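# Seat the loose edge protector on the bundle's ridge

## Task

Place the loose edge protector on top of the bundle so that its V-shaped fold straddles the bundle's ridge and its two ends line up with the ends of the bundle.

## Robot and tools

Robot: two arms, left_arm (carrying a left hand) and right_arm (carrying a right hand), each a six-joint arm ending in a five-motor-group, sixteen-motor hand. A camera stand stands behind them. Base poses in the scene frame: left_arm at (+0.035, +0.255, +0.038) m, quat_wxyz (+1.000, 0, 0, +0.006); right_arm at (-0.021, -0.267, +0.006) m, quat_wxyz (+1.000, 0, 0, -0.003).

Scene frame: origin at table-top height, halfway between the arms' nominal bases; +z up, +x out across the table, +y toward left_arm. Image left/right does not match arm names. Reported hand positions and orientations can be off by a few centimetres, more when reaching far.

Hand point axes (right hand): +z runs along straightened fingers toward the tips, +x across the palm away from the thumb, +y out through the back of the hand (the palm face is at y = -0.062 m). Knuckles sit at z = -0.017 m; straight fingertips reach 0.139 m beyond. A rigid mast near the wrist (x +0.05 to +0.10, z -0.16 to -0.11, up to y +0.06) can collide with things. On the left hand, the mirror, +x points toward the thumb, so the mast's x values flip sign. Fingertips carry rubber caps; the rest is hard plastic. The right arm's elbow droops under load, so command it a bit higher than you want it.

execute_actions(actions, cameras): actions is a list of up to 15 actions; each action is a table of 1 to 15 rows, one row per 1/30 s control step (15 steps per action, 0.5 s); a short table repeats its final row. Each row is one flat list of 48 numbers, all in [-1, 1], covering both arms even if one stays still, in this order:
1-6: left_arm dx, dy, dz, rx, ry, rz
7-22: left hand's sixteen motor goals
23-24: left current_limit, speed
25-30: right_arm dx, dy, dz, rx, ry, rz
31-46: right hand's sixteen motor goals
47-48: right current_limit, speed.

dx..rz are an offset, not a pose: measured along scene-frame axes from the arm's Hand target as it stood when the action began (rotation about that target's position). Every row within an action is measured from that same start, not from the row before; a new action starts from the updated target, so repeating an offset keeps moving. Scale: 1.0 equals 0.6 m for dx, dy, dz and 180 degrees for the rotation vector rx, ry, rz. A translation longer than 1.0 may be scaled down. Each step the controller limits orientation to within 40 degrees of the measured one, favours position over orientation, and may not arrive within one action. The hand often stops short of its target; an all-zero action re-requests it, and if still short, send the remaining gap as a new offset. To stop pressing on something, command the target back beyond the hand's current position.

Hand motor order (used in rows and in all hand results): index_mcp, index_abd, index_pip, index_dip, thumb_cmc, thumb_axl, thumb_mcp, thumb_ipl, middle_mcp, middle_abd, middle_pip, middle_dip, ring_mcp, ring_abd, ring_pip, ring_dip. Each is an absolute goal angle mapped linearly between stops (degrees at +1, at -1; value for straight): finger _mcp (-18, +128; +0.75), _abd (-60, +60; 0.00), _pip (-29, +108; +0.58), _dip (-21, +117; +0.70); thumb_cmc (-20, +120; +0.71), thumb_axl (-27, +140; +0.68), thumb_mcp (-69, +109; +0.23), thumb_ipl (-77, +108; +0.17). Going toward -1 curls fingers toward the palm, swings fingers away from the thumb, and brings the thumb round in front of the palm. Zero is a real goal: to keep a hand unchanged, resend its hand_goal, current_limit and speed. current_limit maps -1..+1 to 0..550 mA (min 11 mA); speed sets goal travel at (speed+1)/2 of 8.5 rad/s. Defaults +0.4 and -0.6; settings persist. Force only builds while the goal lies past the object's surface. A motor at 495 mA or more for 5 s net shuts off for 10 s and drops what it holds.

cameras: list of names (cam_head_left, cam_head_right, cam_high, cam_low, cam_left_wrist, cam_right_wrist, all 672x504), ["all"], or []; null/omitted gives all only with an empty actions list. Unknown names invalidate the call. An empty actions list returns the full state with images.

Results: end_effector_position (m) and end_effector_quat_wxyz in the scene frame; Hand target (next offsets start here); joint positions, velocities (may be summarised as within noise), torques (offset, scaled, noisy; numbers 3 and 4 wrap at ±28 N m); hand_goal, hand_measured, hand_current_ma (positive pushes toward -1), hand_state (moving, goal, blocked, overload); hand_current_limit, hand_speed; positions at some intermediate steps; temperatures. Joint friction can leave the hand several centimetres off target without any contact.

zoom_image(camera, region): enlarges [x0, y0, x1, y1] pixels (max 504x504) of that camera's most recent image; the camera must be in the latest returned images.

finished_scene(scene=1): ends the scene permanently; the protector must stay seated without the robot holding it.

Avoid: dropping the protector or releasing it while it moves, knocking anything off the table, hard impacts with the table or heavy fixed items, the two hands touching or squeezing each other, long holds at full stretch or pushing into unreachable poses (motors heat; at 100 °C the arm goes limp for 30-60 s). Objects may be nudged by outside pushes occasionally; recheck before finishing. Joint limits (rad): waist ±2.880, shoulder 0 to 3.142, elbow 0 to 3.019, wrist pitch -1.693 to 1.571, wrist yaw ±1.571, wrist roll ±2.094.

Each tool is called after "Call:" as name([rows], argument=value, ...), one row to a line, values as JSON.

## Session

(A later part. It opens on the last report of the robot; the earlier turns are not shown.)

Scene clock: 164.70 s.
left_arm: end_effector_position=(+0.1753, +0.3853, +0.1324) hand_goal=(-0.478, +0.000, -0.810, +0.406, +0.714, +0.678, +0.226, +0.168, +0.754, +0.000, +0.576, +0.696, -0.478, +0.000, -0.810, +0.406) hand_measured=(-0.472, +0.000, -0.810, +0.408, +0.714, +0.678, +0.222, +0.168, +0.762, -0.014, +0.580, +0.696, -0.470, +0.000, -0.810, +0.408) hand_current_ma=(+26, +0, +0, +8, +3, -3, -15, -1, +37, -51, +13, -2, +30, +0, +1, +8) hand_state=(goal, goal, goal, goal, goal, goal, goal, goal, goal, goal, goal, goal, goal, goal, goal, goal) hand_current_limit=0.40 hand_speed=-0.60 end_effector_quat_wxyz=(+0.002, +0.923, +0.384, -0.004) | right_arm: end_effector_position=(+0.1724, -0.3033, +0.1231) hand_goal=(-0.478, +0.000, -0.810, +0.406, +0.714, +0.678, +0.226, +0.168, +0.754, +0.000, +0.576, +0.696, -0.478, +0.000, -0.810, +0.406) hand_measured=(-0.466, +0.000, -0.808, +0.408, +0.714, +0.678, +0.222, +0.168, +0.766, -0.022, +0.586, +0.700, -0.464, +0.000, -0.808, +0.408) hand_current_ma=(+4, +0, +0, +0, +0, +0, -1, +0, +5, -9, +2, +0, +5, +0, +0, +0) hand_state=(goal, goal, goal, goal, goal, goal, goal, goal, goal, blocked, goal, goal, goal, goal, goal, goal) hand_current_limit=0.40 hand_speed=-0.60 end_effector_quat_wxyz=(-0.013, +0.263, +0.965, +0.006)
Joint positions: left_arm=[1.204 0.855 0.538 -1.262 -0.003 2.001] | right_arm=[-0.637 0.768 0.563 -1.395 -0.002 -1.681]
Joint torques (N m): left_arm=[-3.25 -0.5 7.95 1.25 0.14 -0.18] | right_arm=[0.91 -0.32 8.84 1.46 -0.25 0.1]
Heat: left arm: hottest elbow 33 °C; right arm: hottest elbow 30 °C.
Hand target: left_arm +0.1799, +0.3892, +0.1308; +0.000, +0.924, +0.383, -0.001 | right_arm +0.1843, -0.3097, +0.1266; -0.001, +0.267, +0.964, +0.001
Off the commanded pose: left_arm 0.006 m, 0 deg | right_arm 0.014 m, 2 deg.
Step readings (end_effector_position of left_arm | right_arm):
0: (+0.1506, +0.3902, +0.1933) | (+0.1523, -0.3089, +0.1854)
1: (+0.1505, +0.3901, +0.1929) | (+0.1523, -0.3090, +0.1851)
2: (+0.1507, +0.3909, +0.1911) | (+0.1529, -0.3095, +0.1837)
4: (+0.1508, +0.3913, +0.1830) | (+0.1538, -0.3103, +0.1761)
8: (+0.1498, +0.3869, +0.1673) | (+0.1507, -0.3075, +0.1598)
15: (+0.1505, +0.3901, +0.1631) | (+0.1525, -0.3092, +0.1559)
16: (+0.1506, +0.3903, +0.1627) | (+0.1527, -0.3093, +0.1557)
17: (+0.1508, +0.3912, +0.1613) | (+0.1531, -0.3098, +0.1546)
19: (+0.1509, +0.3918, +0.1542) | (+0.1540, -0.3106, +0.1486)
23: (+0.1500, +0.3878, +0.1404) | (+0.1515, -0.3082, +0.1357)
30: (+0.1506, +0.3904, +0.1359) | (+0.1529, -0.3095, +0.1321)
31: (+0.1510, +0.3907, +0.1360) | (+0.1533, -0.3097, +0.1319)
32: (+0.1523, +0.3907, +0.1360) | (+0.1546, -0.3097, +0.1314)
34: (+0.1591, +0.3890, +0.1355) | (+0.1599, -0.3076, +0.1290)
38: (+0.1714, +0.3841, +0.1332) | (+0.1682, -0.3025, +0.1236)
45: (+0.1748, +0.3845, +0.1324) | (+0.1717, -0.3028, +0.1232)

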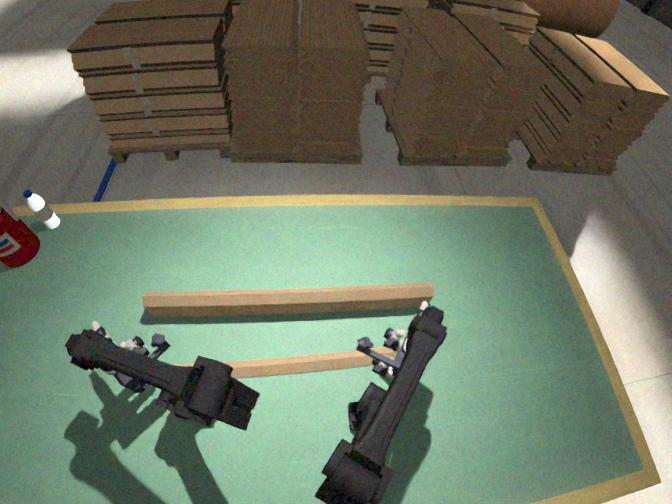

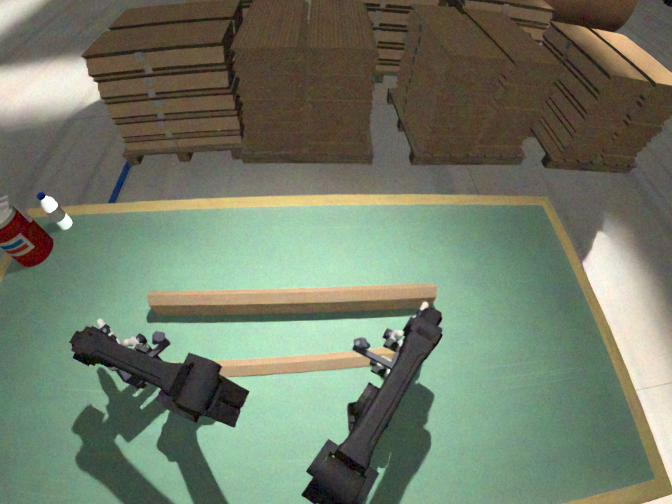

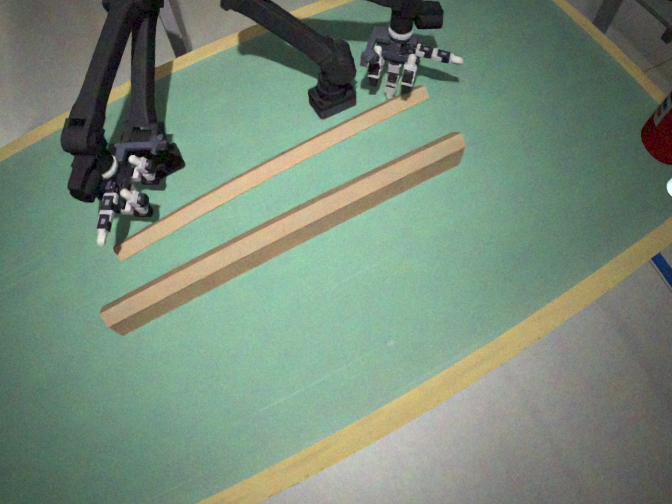

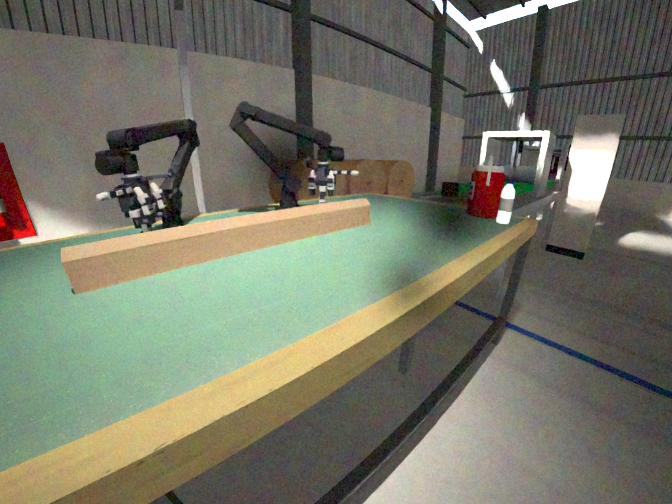

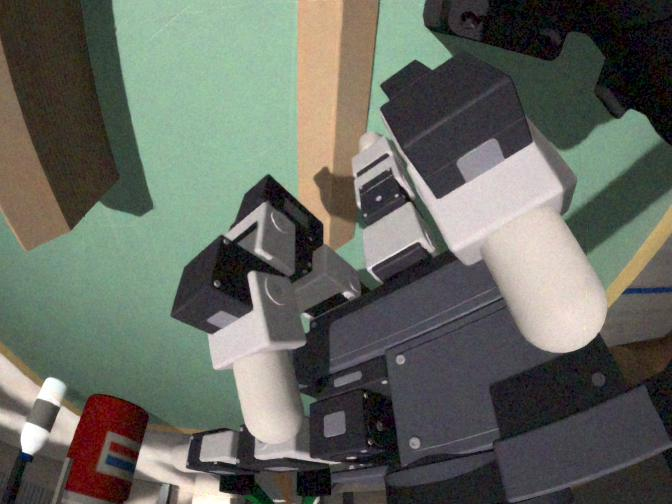

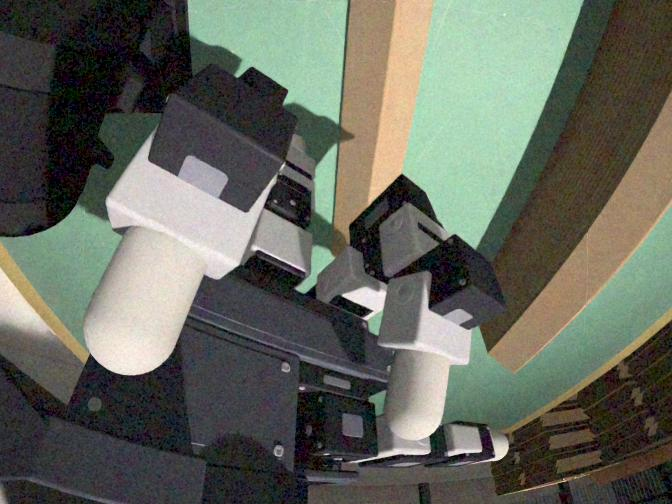

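Call:
execute_actions([
  [[0.02,0,0.003,0,0,0,-0.479,0,-0.81,0.406,0.714,0.678,0.226,0.168,0.754,0,0.576,0.696,-0.479,0,-0.81,0.406,0.4,-0.6,0.01,0,0.025,0,0,0,-0.479,0,-0.81,0.406,0.714,0.678,0.226,0.168,0.754,0,0.576,0.696,-0.479,0,-0.81,0.406,0.4,-0.6]],
  [[0.03,0,0,0,0,0,-0.479,0,-0.81,0.406,0.714,0.678,0.226,0.168,0.754,0,0.576,0.696,-0.479,0,-0.81,0.406,0.4,-0.6,0.05,0,0,0,0,0,-0.479,0,-0.81,0.406,0.714,0.678,0.226,0.168,0.754,0,0.576,0.696,-0.479,0,-0.81,0.406,0.4,-0.6]],
], cameras=["cam_high","cam_left_wrist","cam_right_wrist"])

Scene clock: 170.03 s.
left_arm: end_effector_position=(+0.1966, +0.3803, +0.1297) hand_goal=(-0.478, +0.000, -0.810, +0.406, +0.714, +0.678, +0.226, +0.168, +0.754, +0.000, +0.576, +0.696, -0.478, +0.000, -0.810, +0.406) hand_measured=(-0.472, +0.000, -0.810, +0.408, +0.714, +0.678, +0.222, +0.168, +0.822, -0.074, +0.612, +0.714, -0.470, +0.000, -0.810, +0.408) hand_current_ma=(+26, +0, +0, +8, +3, -3, -15, -1, +327, -288, +157, +75, +30, +0, +1, +8) hand_state=(goal, goal, goal, goal, goal, goal, goal, goal, blocked, blocked, blocked, goal, goal, goal, goal, goal) hand_current_limit=0.40 hand_speed=-0.60 end_effector_quat_wxyz=(+0.001, +0.922, +0.387, -0.018) | right_arm: end_effector_position=(+0.1941, -0.2979, +0.1223) hand_goal=(-0.478, +0.000, -0.810, +0.406, +0.714, +0.678, +0.226, +0.168, +0.754, +0.000, +0.576, +0.696, -0.478, +0.000, -0.810, +0.406) hand_measured=(-0.466, +0.000, -0.808, +0.408, +0.714, +0.678, +0.222, +0.168, +0.780, -0.028, +0.596, +0.706, -0.464, +0.000, -0.808, +0.408) hand_current_ma=(+4, +0, +0, +0, +0, +0, -1, +0, +17, -13, +8, +2, +5, +0, +0, +0) hand_state=(goal, goal, goal, goal, goal, goal, goal, goal, blocked, blocked, goal, goal, goal, goal, goal, goal) hand_current_limit=0.40 hand_speed=-0.60 end_effector_quat_wxyz=(-0.037, +0.264, +0.964, +0.010)
Joint positions: left_arm=[1.074 0.888 0.55 -1.262 -0.021 1.863] | right_arm=[-0.536 0.866 0.606 -1.388 0.001 -1.58]
Joint torques (N m): left_arm=[-3.55 -0.15 9.03 1.87 0.74 -0.17] | right_arm=[1.08 -1.79 11.48 1.4 -0.38 0.16]
Heat: left arm: hottest elbow 32 °C; right arm: hottest elbow 30 °C.
Hand target: left_arm +0.2099, +0.3892, +0.1326; -0.001, +0.924, +0.383, -0.001 | right_arm +0.2202, -0.3097, +0.1415; -0.001, +0.267, +0.964, +0.001
Off the commanded pose: left_arm 0.016 m, 2 deg | right_arm 0.035 m, 4 deg.
Step readings (end_effector_position of left_arm | right_arm):
0: (+0.1754, +0.3853, +0.1324) | (+0.1724, -0.3033, +0.1231)
1: (+0.1755, +0.3853, +0.1324) | (+0.1724, -0.3033, +0.1230)
2: (+0.1760, +0.3851, +0.1322) | (+0.1728, -0.3034, +0.1234)
4: (+0.1780, +0.3838, +0.1317) | (+0.1737, -0.3029, +0.1235)
8: (+0.1821, +0.3812, +0.1313) | (+0.1753, -0.3022, +0.1238)
15: (+0.1834, +0.3822, +0.1313) | (+0.1758, -0.3023, +0.1236)
16: (+0.1836, +0.3822, +0.1312) | (+0.1761, -0.3024, +0.1238)
17: (+0.1844, +0.3823, +0.1312) | (+0.1768, -0.3021, +0.1234)
19: (+0.1876, +0.3810, +0.1307) | (+0.1806, -0.2999, +0.1233)
23: (+0.1942, +0.3786, +0.1302) | (+0.1893, -0.2972, +0.1226)
30: (+0.1962, +0.3798, +0.1299) | (+0.1933, -0.2976, +0.1224)
Images, in order (width x height): cam_high 672x504, cam_left_wrist 672x504, cam_right_wrist 672x504.

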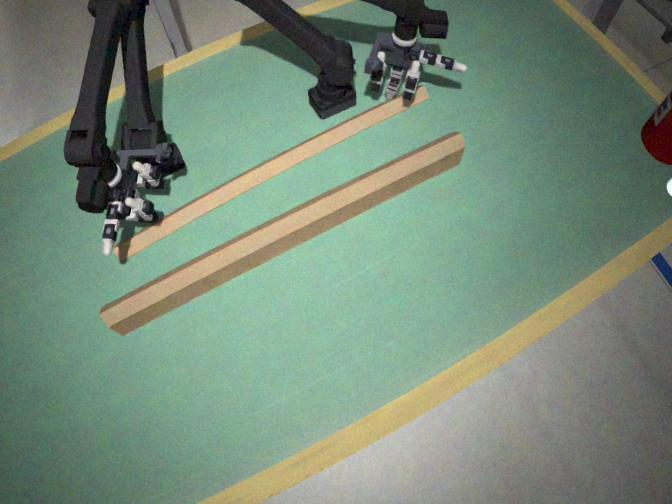

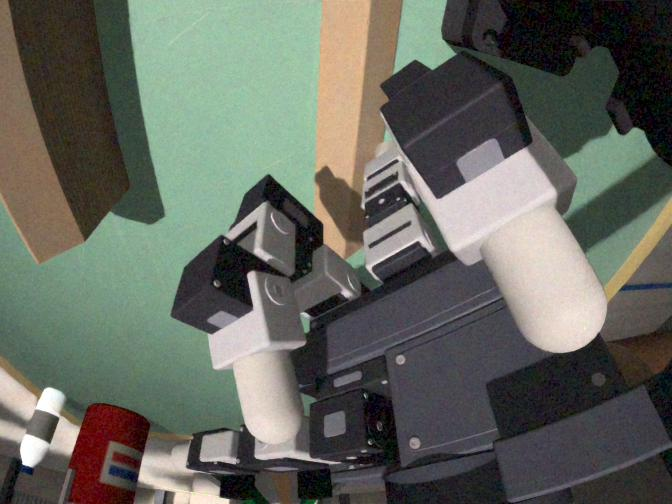

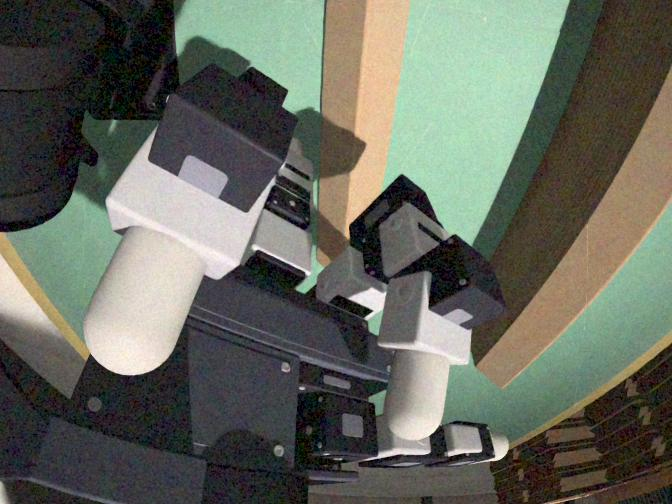

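Call:
zoom_image(camera="cam_high", region=[340, 30, 480, 135])

Call:
zoom_image(camera="cam_left_wrist", region=[280, 80, 480, 280])

Call:
zoom_image(camera="cam_right_wrist", region=[200, 80, 400, 280])

Scaled by 3.600.

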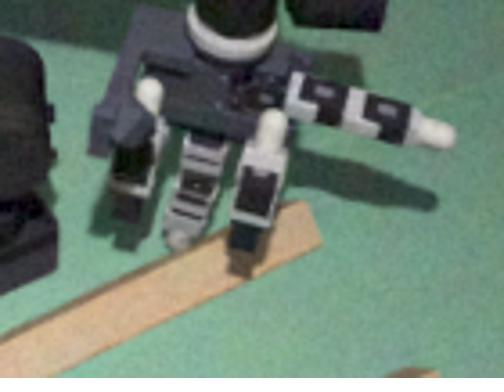

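Scaled by 2.520 from the camera's 672x504 image, which has a finer 960x720 frame.

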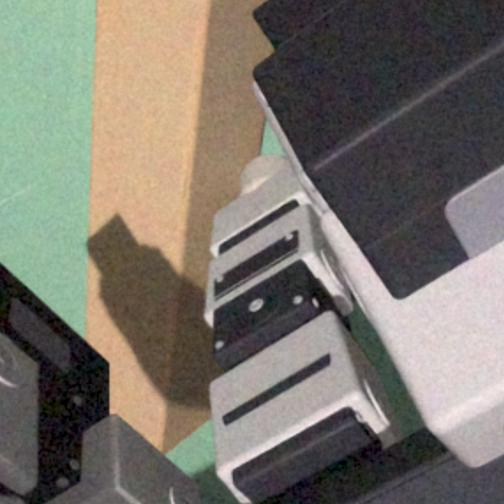

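Scaled by 2.520 from the camera's 672x504 image, which has a finer 960x720 frame.

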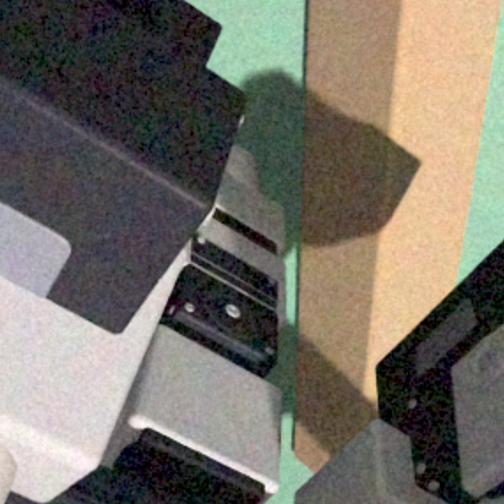

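Call:
execute_actions([
  [[0,0,0.02,0,0,0,-0.479,0,-0.81,0.406,0.714,0.678,0.226,0.168,0.754,0,0.576,0.696,-0.479,0,-0.81,0.406,0.8,-0.6,-0.03,0,0.035,0,0,0,-0.479,0,-0.81,0.406,0.714,0.678,0.226,0.168,0.754,0,0.576,0.696,-0.479,0,-0.81,0.406,0.8,-0.6]],
], cameras=["cam_high","cam_left_wrist","cam_right_wrist"])

Scene clock: 179.13 s.
left_arm: end_effector_position=(+0.1989, +0.3798, +0.1315) hand_goal=(-0.478, +0.000, -0.810, +0.406, +0.714, +0.678, +0.226, +0.168, +0.754, +0.000, +0.576, +0.696, -0.478, +0.000, -0.810, +0.406) hand_measured=(-0.472, +0.000, -0.810, +0.408, +0.714, +0.678, +0.222, +0.168, +0.820, -0.054, +0.612, +0.714, -0.470, +0.000, -0.810, +0.408) hand_current_ma=(+26, +0, +0, +8, +3, -3, -15, -1, +317, -210, +157, +75, +30, +0, +1, +8) hand_state=(goal, goal, goal, goal, goal, goal, goal, goal, blocked, blocked, blocked, goal, goal, goal, goal, goal) hand_current_limit=0.80 hand_speed=-0.60 end_effector_quat_wxyz=(+0.003, +0.923, +0.385, -0.015) | right_arm: end_effector_position=(+0.1896, -0.2998, +0.1370) hand_goal=(-0.478, +0.000, -0.810, +0.406, +0.714, +0.678, +0.226, +0.168, +0.754, +0.000, +0.576, +0.696, -0.478, +0.000, -0.810, +0.406) hand_measured=(-0.466, +0.000, -0.808, +0.408, +0.714, +0.678, +0.222, +0.168, +0.756, -0.002, +0.578, +0.698, -0.464, +0.000, -0.808, +0.408) hand_current_ma=(+4, +0, +0, +0, +0, +0, -1, +0, +0, +0, +0, +0, +5, +0, +0, +0) hand_state=(goal, goal, goal, goal, goal, goal, goal, goal, goal, goal, goal, goal, goal, goal, goal, goal) hand_current_limit=0.80 hand_speed=-0.60 end_effector_quat_wxyz=(-0.026, +0.270, +0.962, +0.007)
Joint positions: left_arm=[1.068 0.888 0.554 -1.263 -0.014 1.862] | right_arm=[-0.557 0.819 0.623 -1.429 0.001 -1.587]
Joint torques (N m): left_arm=[-3.66 -1.26 10.92 0.17 0.53 -0.16] | right_arm=[-0.73 -2.37 12.05 0.02 -0.29 -0.19]
Heat: left arm: hottest elbow 32 °C; right arm: hottest elbow 31 °C.
Hand target: left_arm +0.2099, +0.3892, +0.1446; -0.001, +0.924, +0.383, +0.000 | right_arm +0.2023, -0.3097, +0.1625; -0.001, +0.267, +0.964, +0.001
Off the commanded pose: left_arm 0.019 m, 2 deg | right_arm 0.030 m, 3 deg.
Step readings (end_effector_position of left_arm | right_arm):
0: (+0.1967, +0.3803, +0.1297) | (+0.1941, -0.2979, +0.1223)
1: (+0.1967, +0.3805, +0.1299) | (+0.1941, -0.2979, +0.1223)
2: (+0.1969, +0.3807, +0.1301) | (+0.1943, -0.2981, +0.1227)
4: (+0.1970, +0.3807, +0.1304) | (+0.1937, -0.2982, +0.1246)
8: (+0.1986, +0.3800, +0.1313) | (+0.1912, -0.2985, +0.1320)
15: (+0.1989, +0.3798, +0.1315) | (+0.1903, -0.3001, +0.1370)
Images, in order (width x height): cam_high 672x504, cam_left_wrist 672x504, cam_right_wrist 672x504.

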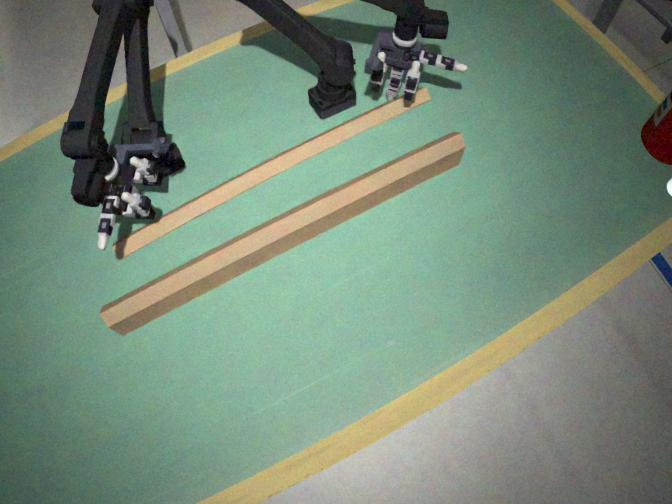

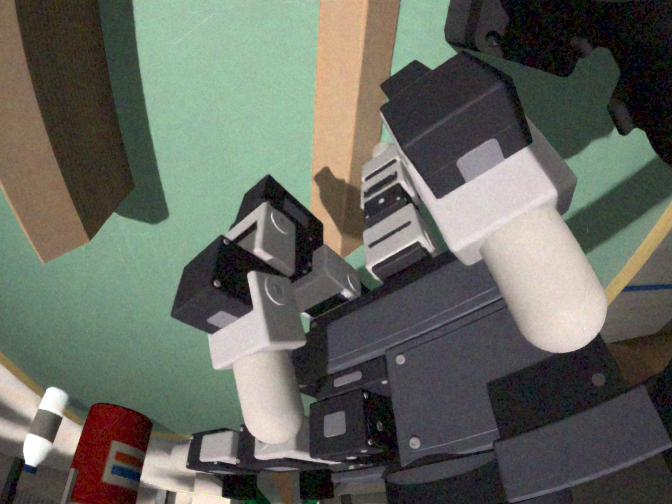

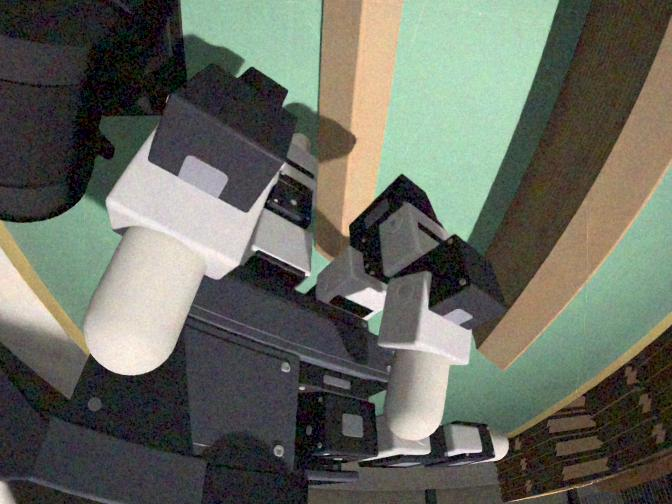

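Call:
execute_actions([
  [[0,0,0.03,0,0,0,-0.479,0,-0.81,0.406,0.714,0.678,0.226,0.168,0.754,0,0.576,0.696,-0.479,0,-0.81,0.406,0.8,-0.6,0.04,0,0.0,0,0,0,-0.479,0,-0.81,0.406,0.714,0.678,0.226,0.168,0.754,0,0.576,0.696,-0.479,0,-0.81,0.406,0.8,-0.6]],
  [[0.03,0,0.0,0,0,0,-0.479,0,-0.81,0.406,0.714,0.678,0.226,0.168,0.754,0,0.576,0.696,-0.479,0,-0.81,0.406,0.8,-0.6,0.04,0,0.01,0,0,0,-0.479,0,-0.81,0.406,0.714,0.678,0.226,0.168,0.754,0,0.576,0.696,-0.479,0,-0.81,0.406,0.8,-0.6]],
], cameras=["cam_high","cam_left_wrist","cam_right_wrist"])

Scene clock: 182.73 s.
left_arm: end_effector_position=(+0.2154, +0.3734, +0.1455) hand_goal=(-0.478, +0.000, -0.810, +0.406, +0.714, +0.678, +0.226, +0.168, +0.754, +0.000, +0.576, +0.696, -0.478, +0.000, -0.810, +0.406) hand_measured=(-0.472, +0.000, -0.810, +0.408, +0.714, +0.678, +0.222, +0.168, +0.756, -0.004, +0.578, +0.698, -0.470, +0.000, -0.810, +0.408) hand_current_ma=(+26, +0, +0, +8, +2, -3, -15, -1, +9, -13, +8, +10, +30, +0, +1, +8) hand_state=(goal, goal, goal, goal, goal, goal, goal, goal, goal, goal, goal, goal, goal, goal, goal, goal) hand_current_limit=0.80 hand_speed=-0.60 end_effector_quat_wxyz=(+0.013, +0.924, +0.382, -0.019) | right_arm: end_effector_position=(+0.2258, -0.2994, +0.1464) hand_goal=(-0.478, +0.000, -0.810, +0.406, +0.714, +0.678, +0.226, +0.168, +0.754, +0.000, +0.576, +0.696, -0.478, +0.000, -0.810, +0.406) hand_measured=(-0.466, +0.000, -0.808, +0.408, +0.714, +0.678, +0.222, +0.168, +0.756, -0.004, +0.578, +0.698, -0.464, +0.000, -0.808, +0.408) hand_current_ma=(+4, +0, +0, +0, +0, +0, -1, +0, +0, +0, +0, +0, +5, +0, +0, +0) hand_state=(goal, goal, goal, goal, goal, goal, goal, goal, goal, goal, goal, goal, goal, goal, goal, goal) hand_current_limit=0.80 hand_speed=-0.60 end_effector_quat_wxyz=(-0.034, +0.263, +0.964, +0.009)
Joint positions: left_arm=[0.989 0.901 0.596 -1.311 0 1.789] | right_arm=[-0.467 0.937 0.707 -1.411 -0.003 -1.512]
Joint torques (N m): left_arm=[-2.9 -1.79 12.22 0.39 0.06 -0.18] | right_arm=[0.91 -2.84 11.99 0.96 -0.21 0.12]
Heat: left arm: hottest elbow 32 °C; right arm: hottest elbow 31 °C.
Hand target: left_arm +0.2279, +0.3892, +0.1626; -0.001, +0.924, +0.383, -0.001 | right_arm +0.2504, -0.3097, +0.1686; -0.001, +0.267, +0.964, +0.001
Off the commanded pose: left_arm 0.026 m, 3 deg | right_arm 0.035 m, 4 deg.
Step readings (end_effector_position of left_arm | right_arm):
0: (+0.1989, +0.3798, +0.1315) | (+0.1896, -0.2998, +0.1370)
1: (+0.1989, +0.3798, +0.1316) | (+0.1896, -0.2998, +0.1370)
2: (+0.1988, +0.3792, +0.1323) | (+0.1899, -0.2998, +0.1371)
4: (+0.1994, +0.3773, +0.1344) | (+0.1924, -0.2995, +0.1381)
8: (+0.1999, +0.3756, +0.1391) | (+0.2000, -0.2986, +0.1397)
15: (+0.2001, +0.3758, +0.1416) | (+0.2032, -0.2986, +0.1400)
16: (+0.2002, +0.3757, +0.1417) | (+0.2035, -0.2986, +0.1400)
17: (+0.2010, +0.3755, +0.1418) | (+0.2043, -0.2986, +0.1402)
19: (+0.2045, +0.3741, +0.1428) | (+0.2089, -0.2980, +0.1417)
23: (+0.2122, +0.3719, +0.1453) | (+0.2209, -0.2985, +0.1454)
30: (+0.2149, +0.3731, +0.1455) | (+0.2254, -0.2991, +0.1465)
Images, in order (width x height): cam_high 672x504, cam_left_wrist 672x504, cam_right_wrist 672x504.

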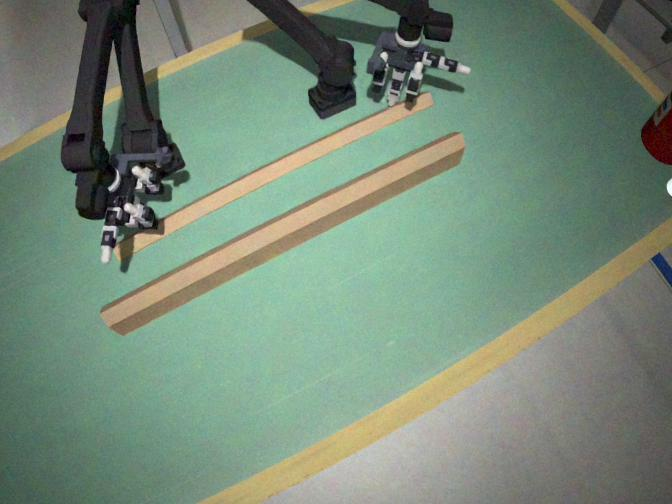

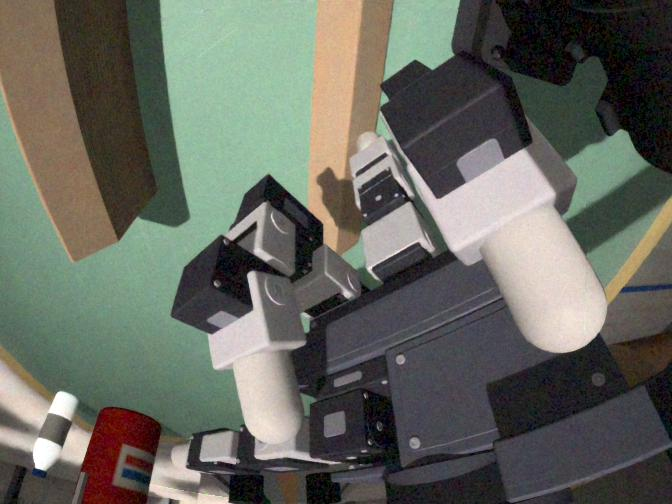

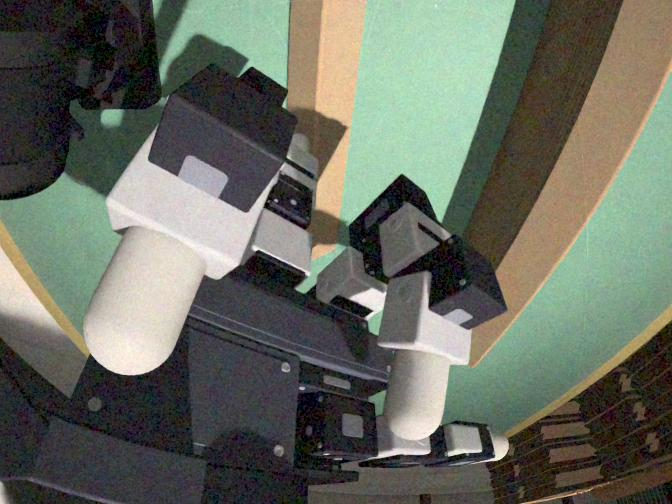

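Call:
execute_actions([
  [[0.05,0,0.0,0,0,0,-0.479,0,-0.81,0.406,0.714,0.678,0.226,0.168,0.754,0,0.576,0.696,-0.479,0,-0.81,0.406,0.8,-0.6,0.05,0,0.0,0,0,0,-0.479,0,-0.81,0.406,0.714,0.678,0.226,0.168,0.754,0,0.576,0.696,-0.479,0,-0.81,0.406,0.8,-0.6]],
  [[0.05,0,0.005,0,0,0,-0.479,0,-0.81,0.406,0.714,0.678,0.226,0.168,0.754,0,0.576,0.696,-0.479,0,-0.81,0.406,0.8,-0.6,0.05,0,0.005,0,0,0,-0.479,0,-0.81,0.406,0.714,0.678,0.226,0.168,0.754,0,0.576,0.696,-0.479,0,-0.81,0.406,0.8,-0.6]],
], cameras=["cam_high","cam_left_wrist","cam_right_wrist"])

Scene clock: 187.63 s.
left_arm: end_effector_position=(+0.2697, +0.3730, +0.1495) hand_goal=(-0.478, +0.000, -0.810, +0.406, +0.714, +0.678, +0.226, +0.168, +0.754, +0.000, +0.576, +0.696, -0.478, +0.000, -0.810, +0.406) hand_measured=(-0.472, +0.000, -0.810, +0.408, +0.714, +0.678, +0.222, +0.168, +0.756, -0.008, +0.578, +0.698, -0.470, +0.000, -0.810, +0.408) hand_current_ma=(+26, +0, +0, +8, +2, -3, -15, -1, +7, -28, +7, +8, +30, +0, +1, +8) hand_state=(goal, goal, goal, goal, goal, goal, goal, goal, goal, goal, goal, goal, goal, goal, goal, goal) hand_current_limit=0.80 hand_speed=-0.60 end_effector_quat_wxyz=(+0.013, +0.924, +0.382, -0.025) | right_arm: end_effector_position=(+0.2836, -0.3013, +0.1499) hand_goal=(-0.478, +0.000, -0.810, +0.406, +0.714, +0.678, +0.226, +0.168, +0.754, +0.000, +0.576, +0.696, -0.478, +0.000, -0.810, +0.406) hand_measured=(-0.466, +0.000, -0.808, +0.408, +0.714, +0.678, +0.222, +0.168, +0.756, -0.006, +0.578, +0.698, -0.464, +0.000, -0.808, +0.408) hand_current_ma=(+4, +0, +0, +0, +0, +0, -1, +0, +0, -1, +0, +0, +5, +0, +0, +0) hand_state=(goal, goal, goal, goal, goal, goal, goal, goal, goal, goal, goal, goal, goal, goal, goal, goal) hand_current_limit=0.80 hand_speed=-0.60 end_effector_quat_wxyz=(-0.034, +0.262, +0.964, +0.005)
Joint positions: left_arm=[0.788 1.019 0.674 -1.281 0.004 1.588] | right_arm=[-0.372 1.1 0.819 -1.359 -0.003 -1.418]
Joint torques (N m): left_arm=[-3.14 -2.9 12.08 0.99 -0.07 -0.16] | right_arm=[0.79 -4.84 11.9 0.95 -0.2 0.12]
Heat: left arm: hottest elbow 32 °C; right arm: hottest elbow 31 °C.
Hand target: left_arm +0.2879, +0.3892, +0.1657; +0.000, +0.924, +0.383, -0.001 | right_arm +0.3103, -0.3097, +0.1715; -0.001, +0.267, +0.964, +0.001
Off the commanded pose: left_arm 0.029 m, 3 deg | right_arm 0.035 m, 4 deg.
Step readings (end_effector_position of left_arm | right_arm):
0: (+0.2155, +0.3735, +0.1455) | (+0.2258, -0.2994, +0.1464)
1: (+0.2156, +0.3734, +0.1454) | (+0.2260, -0.2994, +0.1464)
2: (+0.2169, +0.3733, +0.1455) | (+0.2271, -0.2994, +0.1465)
4: (+0.2223, +0.3719, +0.1458) | (+0.2329, -0.2988, +0.1465)
8: (+0.2360, +0.3694, +0.1465) | (+0.2481, -0.2994, +0.1466)
15: (+0.2406, +0.3710, +0.1463) | (+0.2534, -0.2998, +0.1465)
16: (+0.2409, +0.3711, +0.1463) | (+0.2539, -0.2998, +0.1467)
17: (+0.2423, +0.3711, +0.1463) | (+0.2550, -0.2998, +0.1469)
19: (+0.2483, +0.3707, +0.1470) | (+0.2609, -0.2996, +0.1475)
23: (+0.2637, +0.3703, +0.1492) | (+0.2772, -0.3005, +0.1494)
30: (+0.2691, +0.3727, +0.1496) | (+0.2833, -0.3012, +0.1499)
Images, in order (width x height): cam_high 672x504, cam_left_wrist 672x504, cam_right_wrist 672x504.

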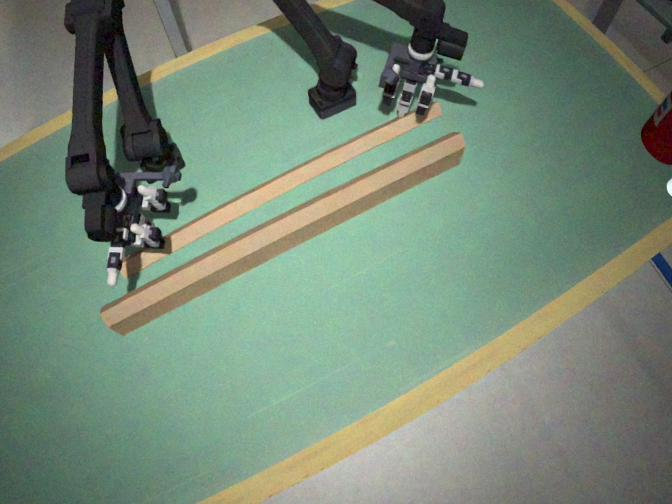

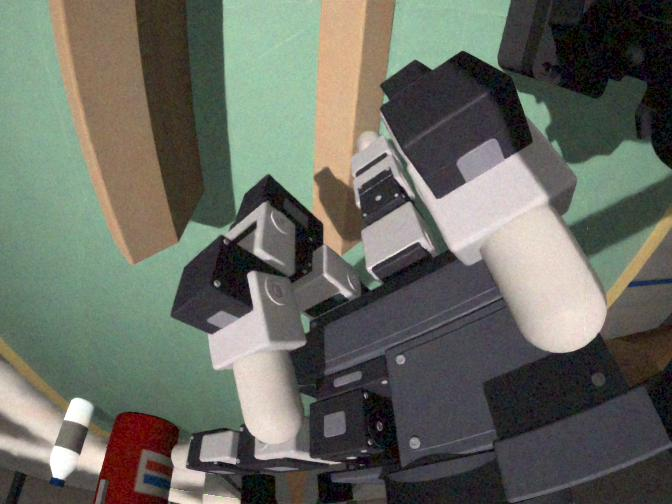

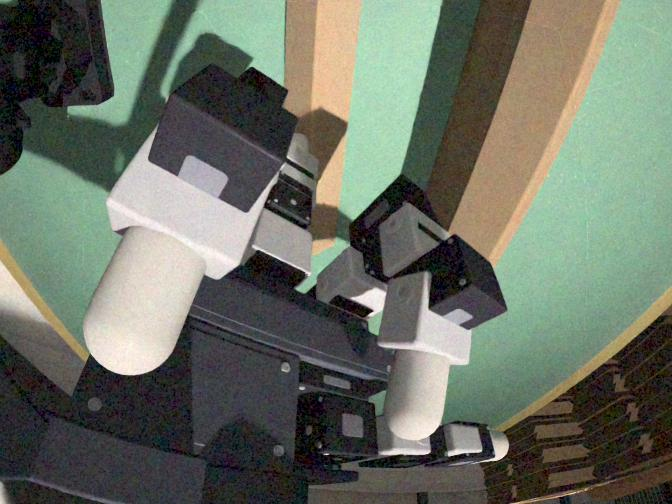

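Call:
execute_actions([
  [[0.05,0,0.0,0,0,0,-0.479,0,-0.81,0.406,0.714,0.678,0.226,0.168,0.754,0,0.576,0.696,-0.479,0,-0.81,0.406,0.8,-0.6,0.035,0,0.0,0,0,0,-0.479,0,-0.81,0.406,0.714,0.678,0.226,0.168,0.754,0,0.576,0.696,-0.479,0,-0.81,0.406,0.8,-0.6]],
  [[-0.04,0,0.03,0,0,0,-0.479,0,-0.81,0.406,0.714,0.678,0.226,0.168,0.754,0,0.576,0.696,-0.479,0,-0.81,0.406,0.8,-0.6,-0.04,0,0.03,0,0,0,-0.479,0,-0.81,0.406,0.714,0.678,0.226,0.168,0.754,0,0.576,0.696,-0.479,0,-0.81,0.406,0.8,-0.6]],
  [[0,0,0.12,0,0,0,-0.479,0,-0.81,0.406,0.714,0.678,0.226,0.168,0.754,0,0.576,-0.46,-0.479,0,-0.81,0.406,0.8,-0.6,0,0,0.12,0,0,0,-0.479,0,-0.81,0.406,0.714,0.678,0.226,0.168,0.754,0,0.576,-0.46,-0.479,0,-0.81,0.406,0.8,-0.6]],
  [[0.04,0.12,0.0,0,0,-0.04,-0.479,0,-0.81,0.406,0.714,0.678,0.226,0.168,0.754,0,0.576,-0.46,-0.479,0,-0.81,0.406,0.8,-0.6,0,-0.12,0,0,0,0.02,-0.479,0,-0.81,0.406,0.714,0.678,0.226,0.168,0.754,0,0.576,-0.46,-0.479,0,-0.81,0.406,0.8,-0.6]],
  [[0.04,0.12,0.0,0,0,-0.02,-0.479,0,-0.81,0.406,0.714,0.678,0.226,0.168,0.754,0,0.576,-0.46,-0.479,0,-0.81,0.406,0.8,-0.6,0,-0.12,0,0,0,0.02,-0.479,0,-0.81,0.406,0.714,0.678,0.226,0.168,0.754,0,0.576,-0.46,-0.479,0,-0.81,0.406,0.8,-0.6]],
], cameras=["all"])

Scene clock: 195.37 s.
left_arm: end_effector_position=(+0.3324, +0.5220, +0.2378) hand_goal=(-0.478, +0.000, -0.810, +0.406, +0.714, +0.678, +0.226, +0.168, +0.754, +0.000, +0.576, -0.460, -0.478, +0.000, -0.810, +0.406) hand_measured=(-0.472, +0.000, -0.810, +0.408, +0.714, +0.678, +0.222, +0.168, +0.754, -0.002, +0.578, -0.456, -0.470, +0.000, -0.810, +0.408) hand_current_ma=(+26, +0, +0, +8, +0, -3, -16, -1, -2, -4, +6, +13, +32, +0, +1, +8) hand_state=(goal, goal, goal, goal, goal, goal, goal, goal, goal, goal, goal, goal, goal, goal, goal, goal) hand_current_limit=0.80 hand_speed=-0.60 end_effector_quat_wxyz=(+0.009, +0.954, +0.300, -0.017) | right_arm: end_effector_position=(+0.2933, -0.4436, +0.2397) hand_goal=(-0.478, +0.000, -0.810, +0.406, +0.714, +0.678, +0.226, +0.168, +0.754, +0.000, +0.576, -0.460, -0.478, +0.000, -0.810, +0.406) hand_measured=(-0.466, +0.000, -0.808, +0.408, +0.714, +0.678, +0.222, +0.168, +0.752, -0.002, +0.578, -0.456, -0.464, +0.000, -0.808, +0.408) hand_current_ma=(+4, +0, +0, +0, +0, +0, -1, +0, +0, +0, +0, +0, +5, +0, +0, +0) hand_state=(goal, goal, goal, goal, goal, goal, goal, goal, goal, goal, goal, goal, goal, goal, goal, goal) hand_current_limit=0.80 hand_speed=-0.60 end_effector_quat_wxyz=(-0.026, +0.216, +0.976, +0.013)
Joint positions: left_arm=[0.939 1.416 1.237 -1.43 -0.005 1.912] | right_arm=[-0.748 1.308 1.221 -1.542 0.005 -1.89]
Joint torques (N m): left_arm=[-2.55 -10.99 12.62 -0.18 0.17 0] | right_arm=[0.44 -8.29 12.15 0.4 -0.37 -0.19]
Heat: left arm: hottest elbow 33 °C; right arm: hottest elbow 31 °C.
Hand target: left_arm +0.3419, +0.5332, +0.2555; +0.000, +0.956, +0.295, -0.001 | right_arm +0.3074, -0.4537, +0.2616; -0.001, +0.206, +0.979, +0.001
Off the commanded pose: left_arm 0.023 m, 2 deg | right_arm 0.028 m, 3 deg.
Step readings (end_effector_position of left_arm | right_arm):
0: (+0.2698, +0.3730, +0.1495) | (+0.2836, -0.3013, +0.1499)
1: (+0.2700, +0.3730, +0.1494) | (+0.2838, -0.3012, +0.1500)
2: (+0.2710, +0.3731, +0.1494) | (+0.2846, -0.3011, +0.1501)
4: (+0.2773, +0.3725, +0.1496) | (+0.2885, -0.3010, +0.1501)
8: (+0.2920, +0.3715, +0.1495) | (+0.2997, -0.3013, +0.1502)
15: (+0.2968, +0.3730, +0.1494) | (+0.3035, -0.3016, +0.1502)
16: (+0.2968, +0.3731, +0.1494) | (+0.3035, -0.3016, +0.1502)
17: (+0.2966, +0.3731, +0.1494) | (+0.3035, -0.3016, +0.1506)
19: (+0.2944, +0.3732, +0.1510) | (+0.3021, -0.3013, +0.1528)
23: (+0.2876, +0.3755, +0.1581) | (+0.2970, -0.3007, +0.1625)
30: (+0.2836, +0.3755, +0.1614) | (+0.2939, -0.3014, +0.1672)
31: (+0.2833, +0.3753, +0.1622) | (+0.2935, -0.3012, +0.1676)
32: (+0.2820, +0.3739, +0.1647) | (+0.2917, -0.3005, +0.1696)
34: (+0.2808, +0.3729, +0.1783) | (+0.2878, -0.2990, +0.1806)
38: (+0.2872, +0.3789, +0.2164) | (+0.2935, -0.3012, +0.2167)
45: (+0.2886, +0.3802, +0.2381) | (+0.2980, -0.3030, +0.2423)
46: (+0.2880, +0.3803, +0.2380) | (+0.2972, -0.3032, +0.2419)
47: (+0.2878, +0.3825, +0.2382) | (+0.2964, -0.3058, +0.2415)
49: (+0.2904, +0.3982, +0.2392) | (+0.2945, -0.3238, +0.2402)
53: (+0.3020, +0.4412, +0.2376) | (+0.2913, -0.3664, +0.2372)
60: (+0.3058, +0.4496, +0.2326) | (+0.2914, -0.3733, +0.2355)
61: (+0.3062, +0.4500, +0.2339) | (+0.2912, -0.3734, +0.2361)
62: (+0.3071, +0.4523, +0.2353) | (+0.2909, -0.3754, +0.2371)
64: (+0.3140, +0.4670, +0.2409) | (+0.2912, -0.3902, +0.2404)
68: (+0.3296, +0.5085, +0.2439) | (+0.2930, -0.4333, +0.2423)
75: (+0.3313, +0.5205, +0.2338) | (+0.2933, -0.4440, +0.2366)

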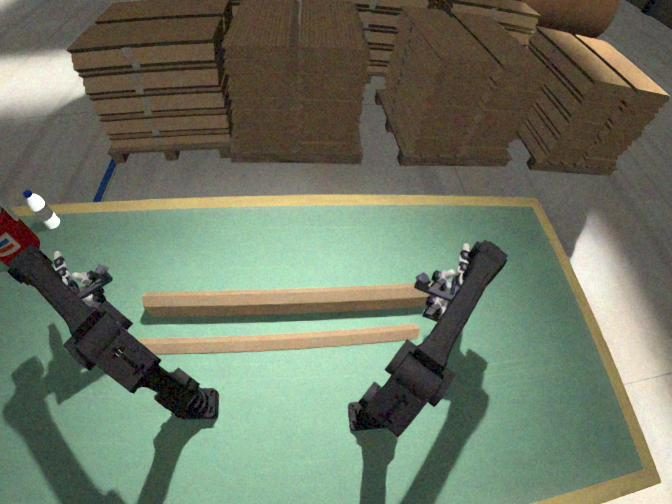

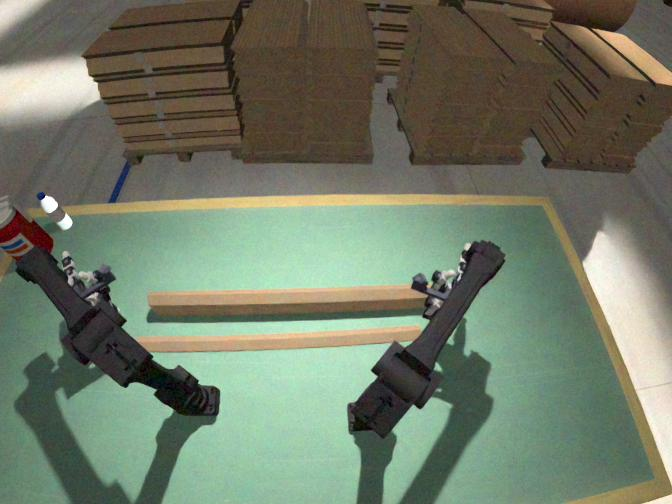

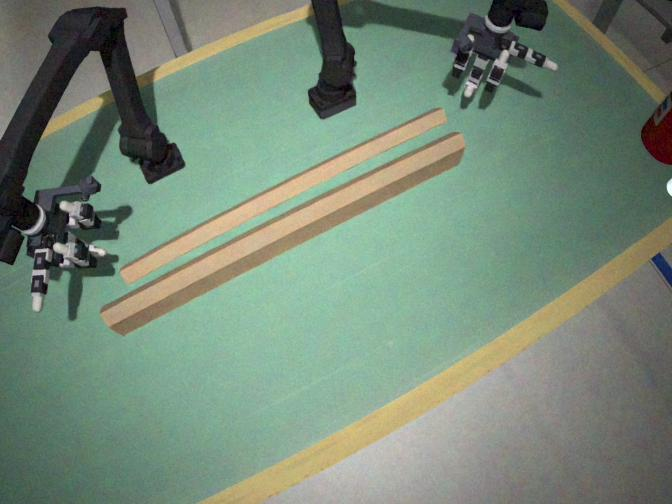

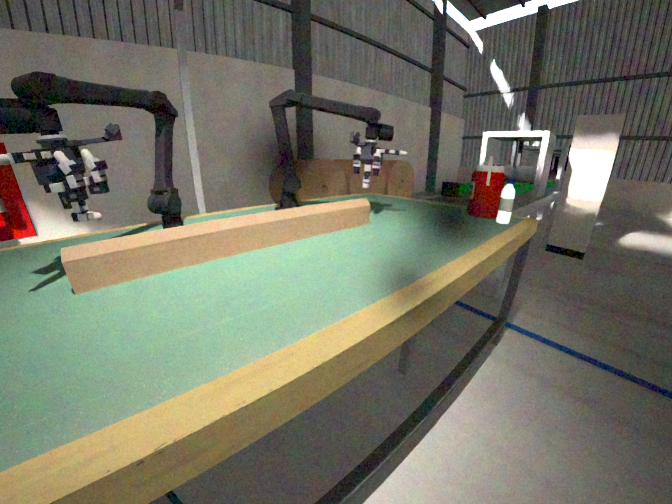

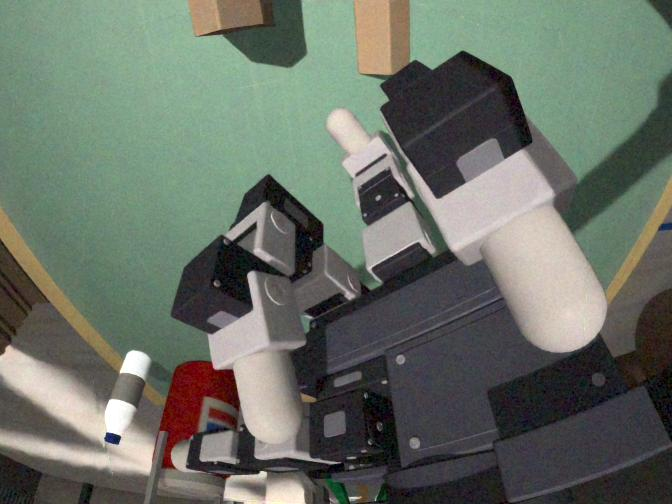

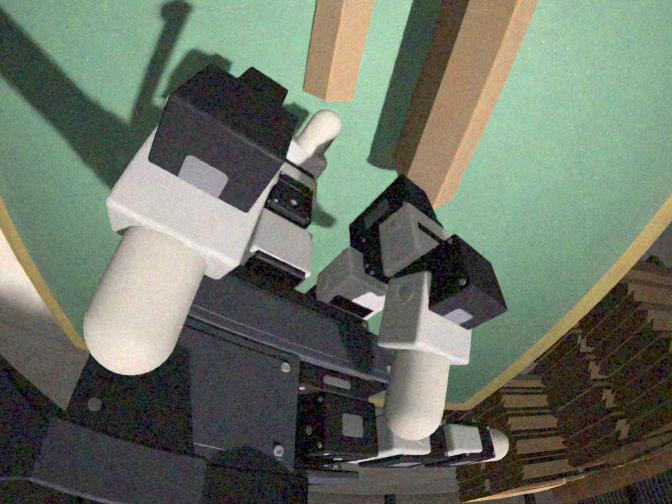

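Call:
zoom_image(camera="cam_left_wrist", region=[180, 0, 440, 180])

Call:
zoom_image(camera="cam_right_wrist", region=[270, 0, 530, 230])

Scaled by 1.938 from the camera's 672x504 image, which has a finer 960x720 frame.

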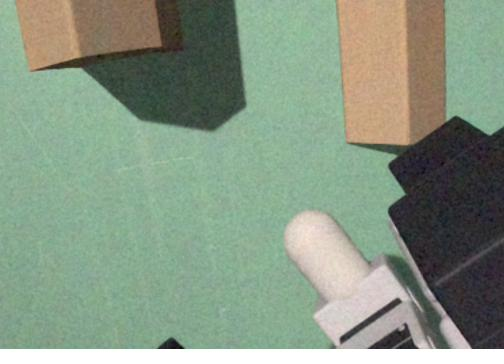

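Scaled by 1.938 from the camera's 672x504 image, which has a finer 960x720 frame.

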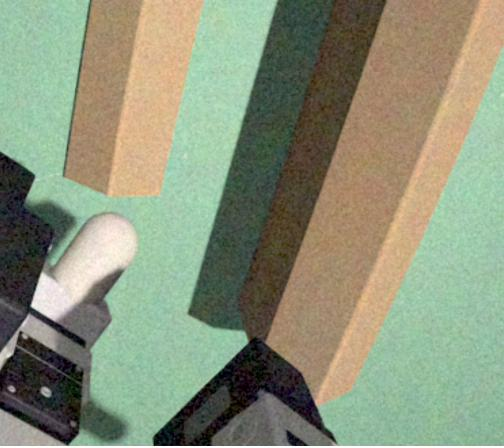

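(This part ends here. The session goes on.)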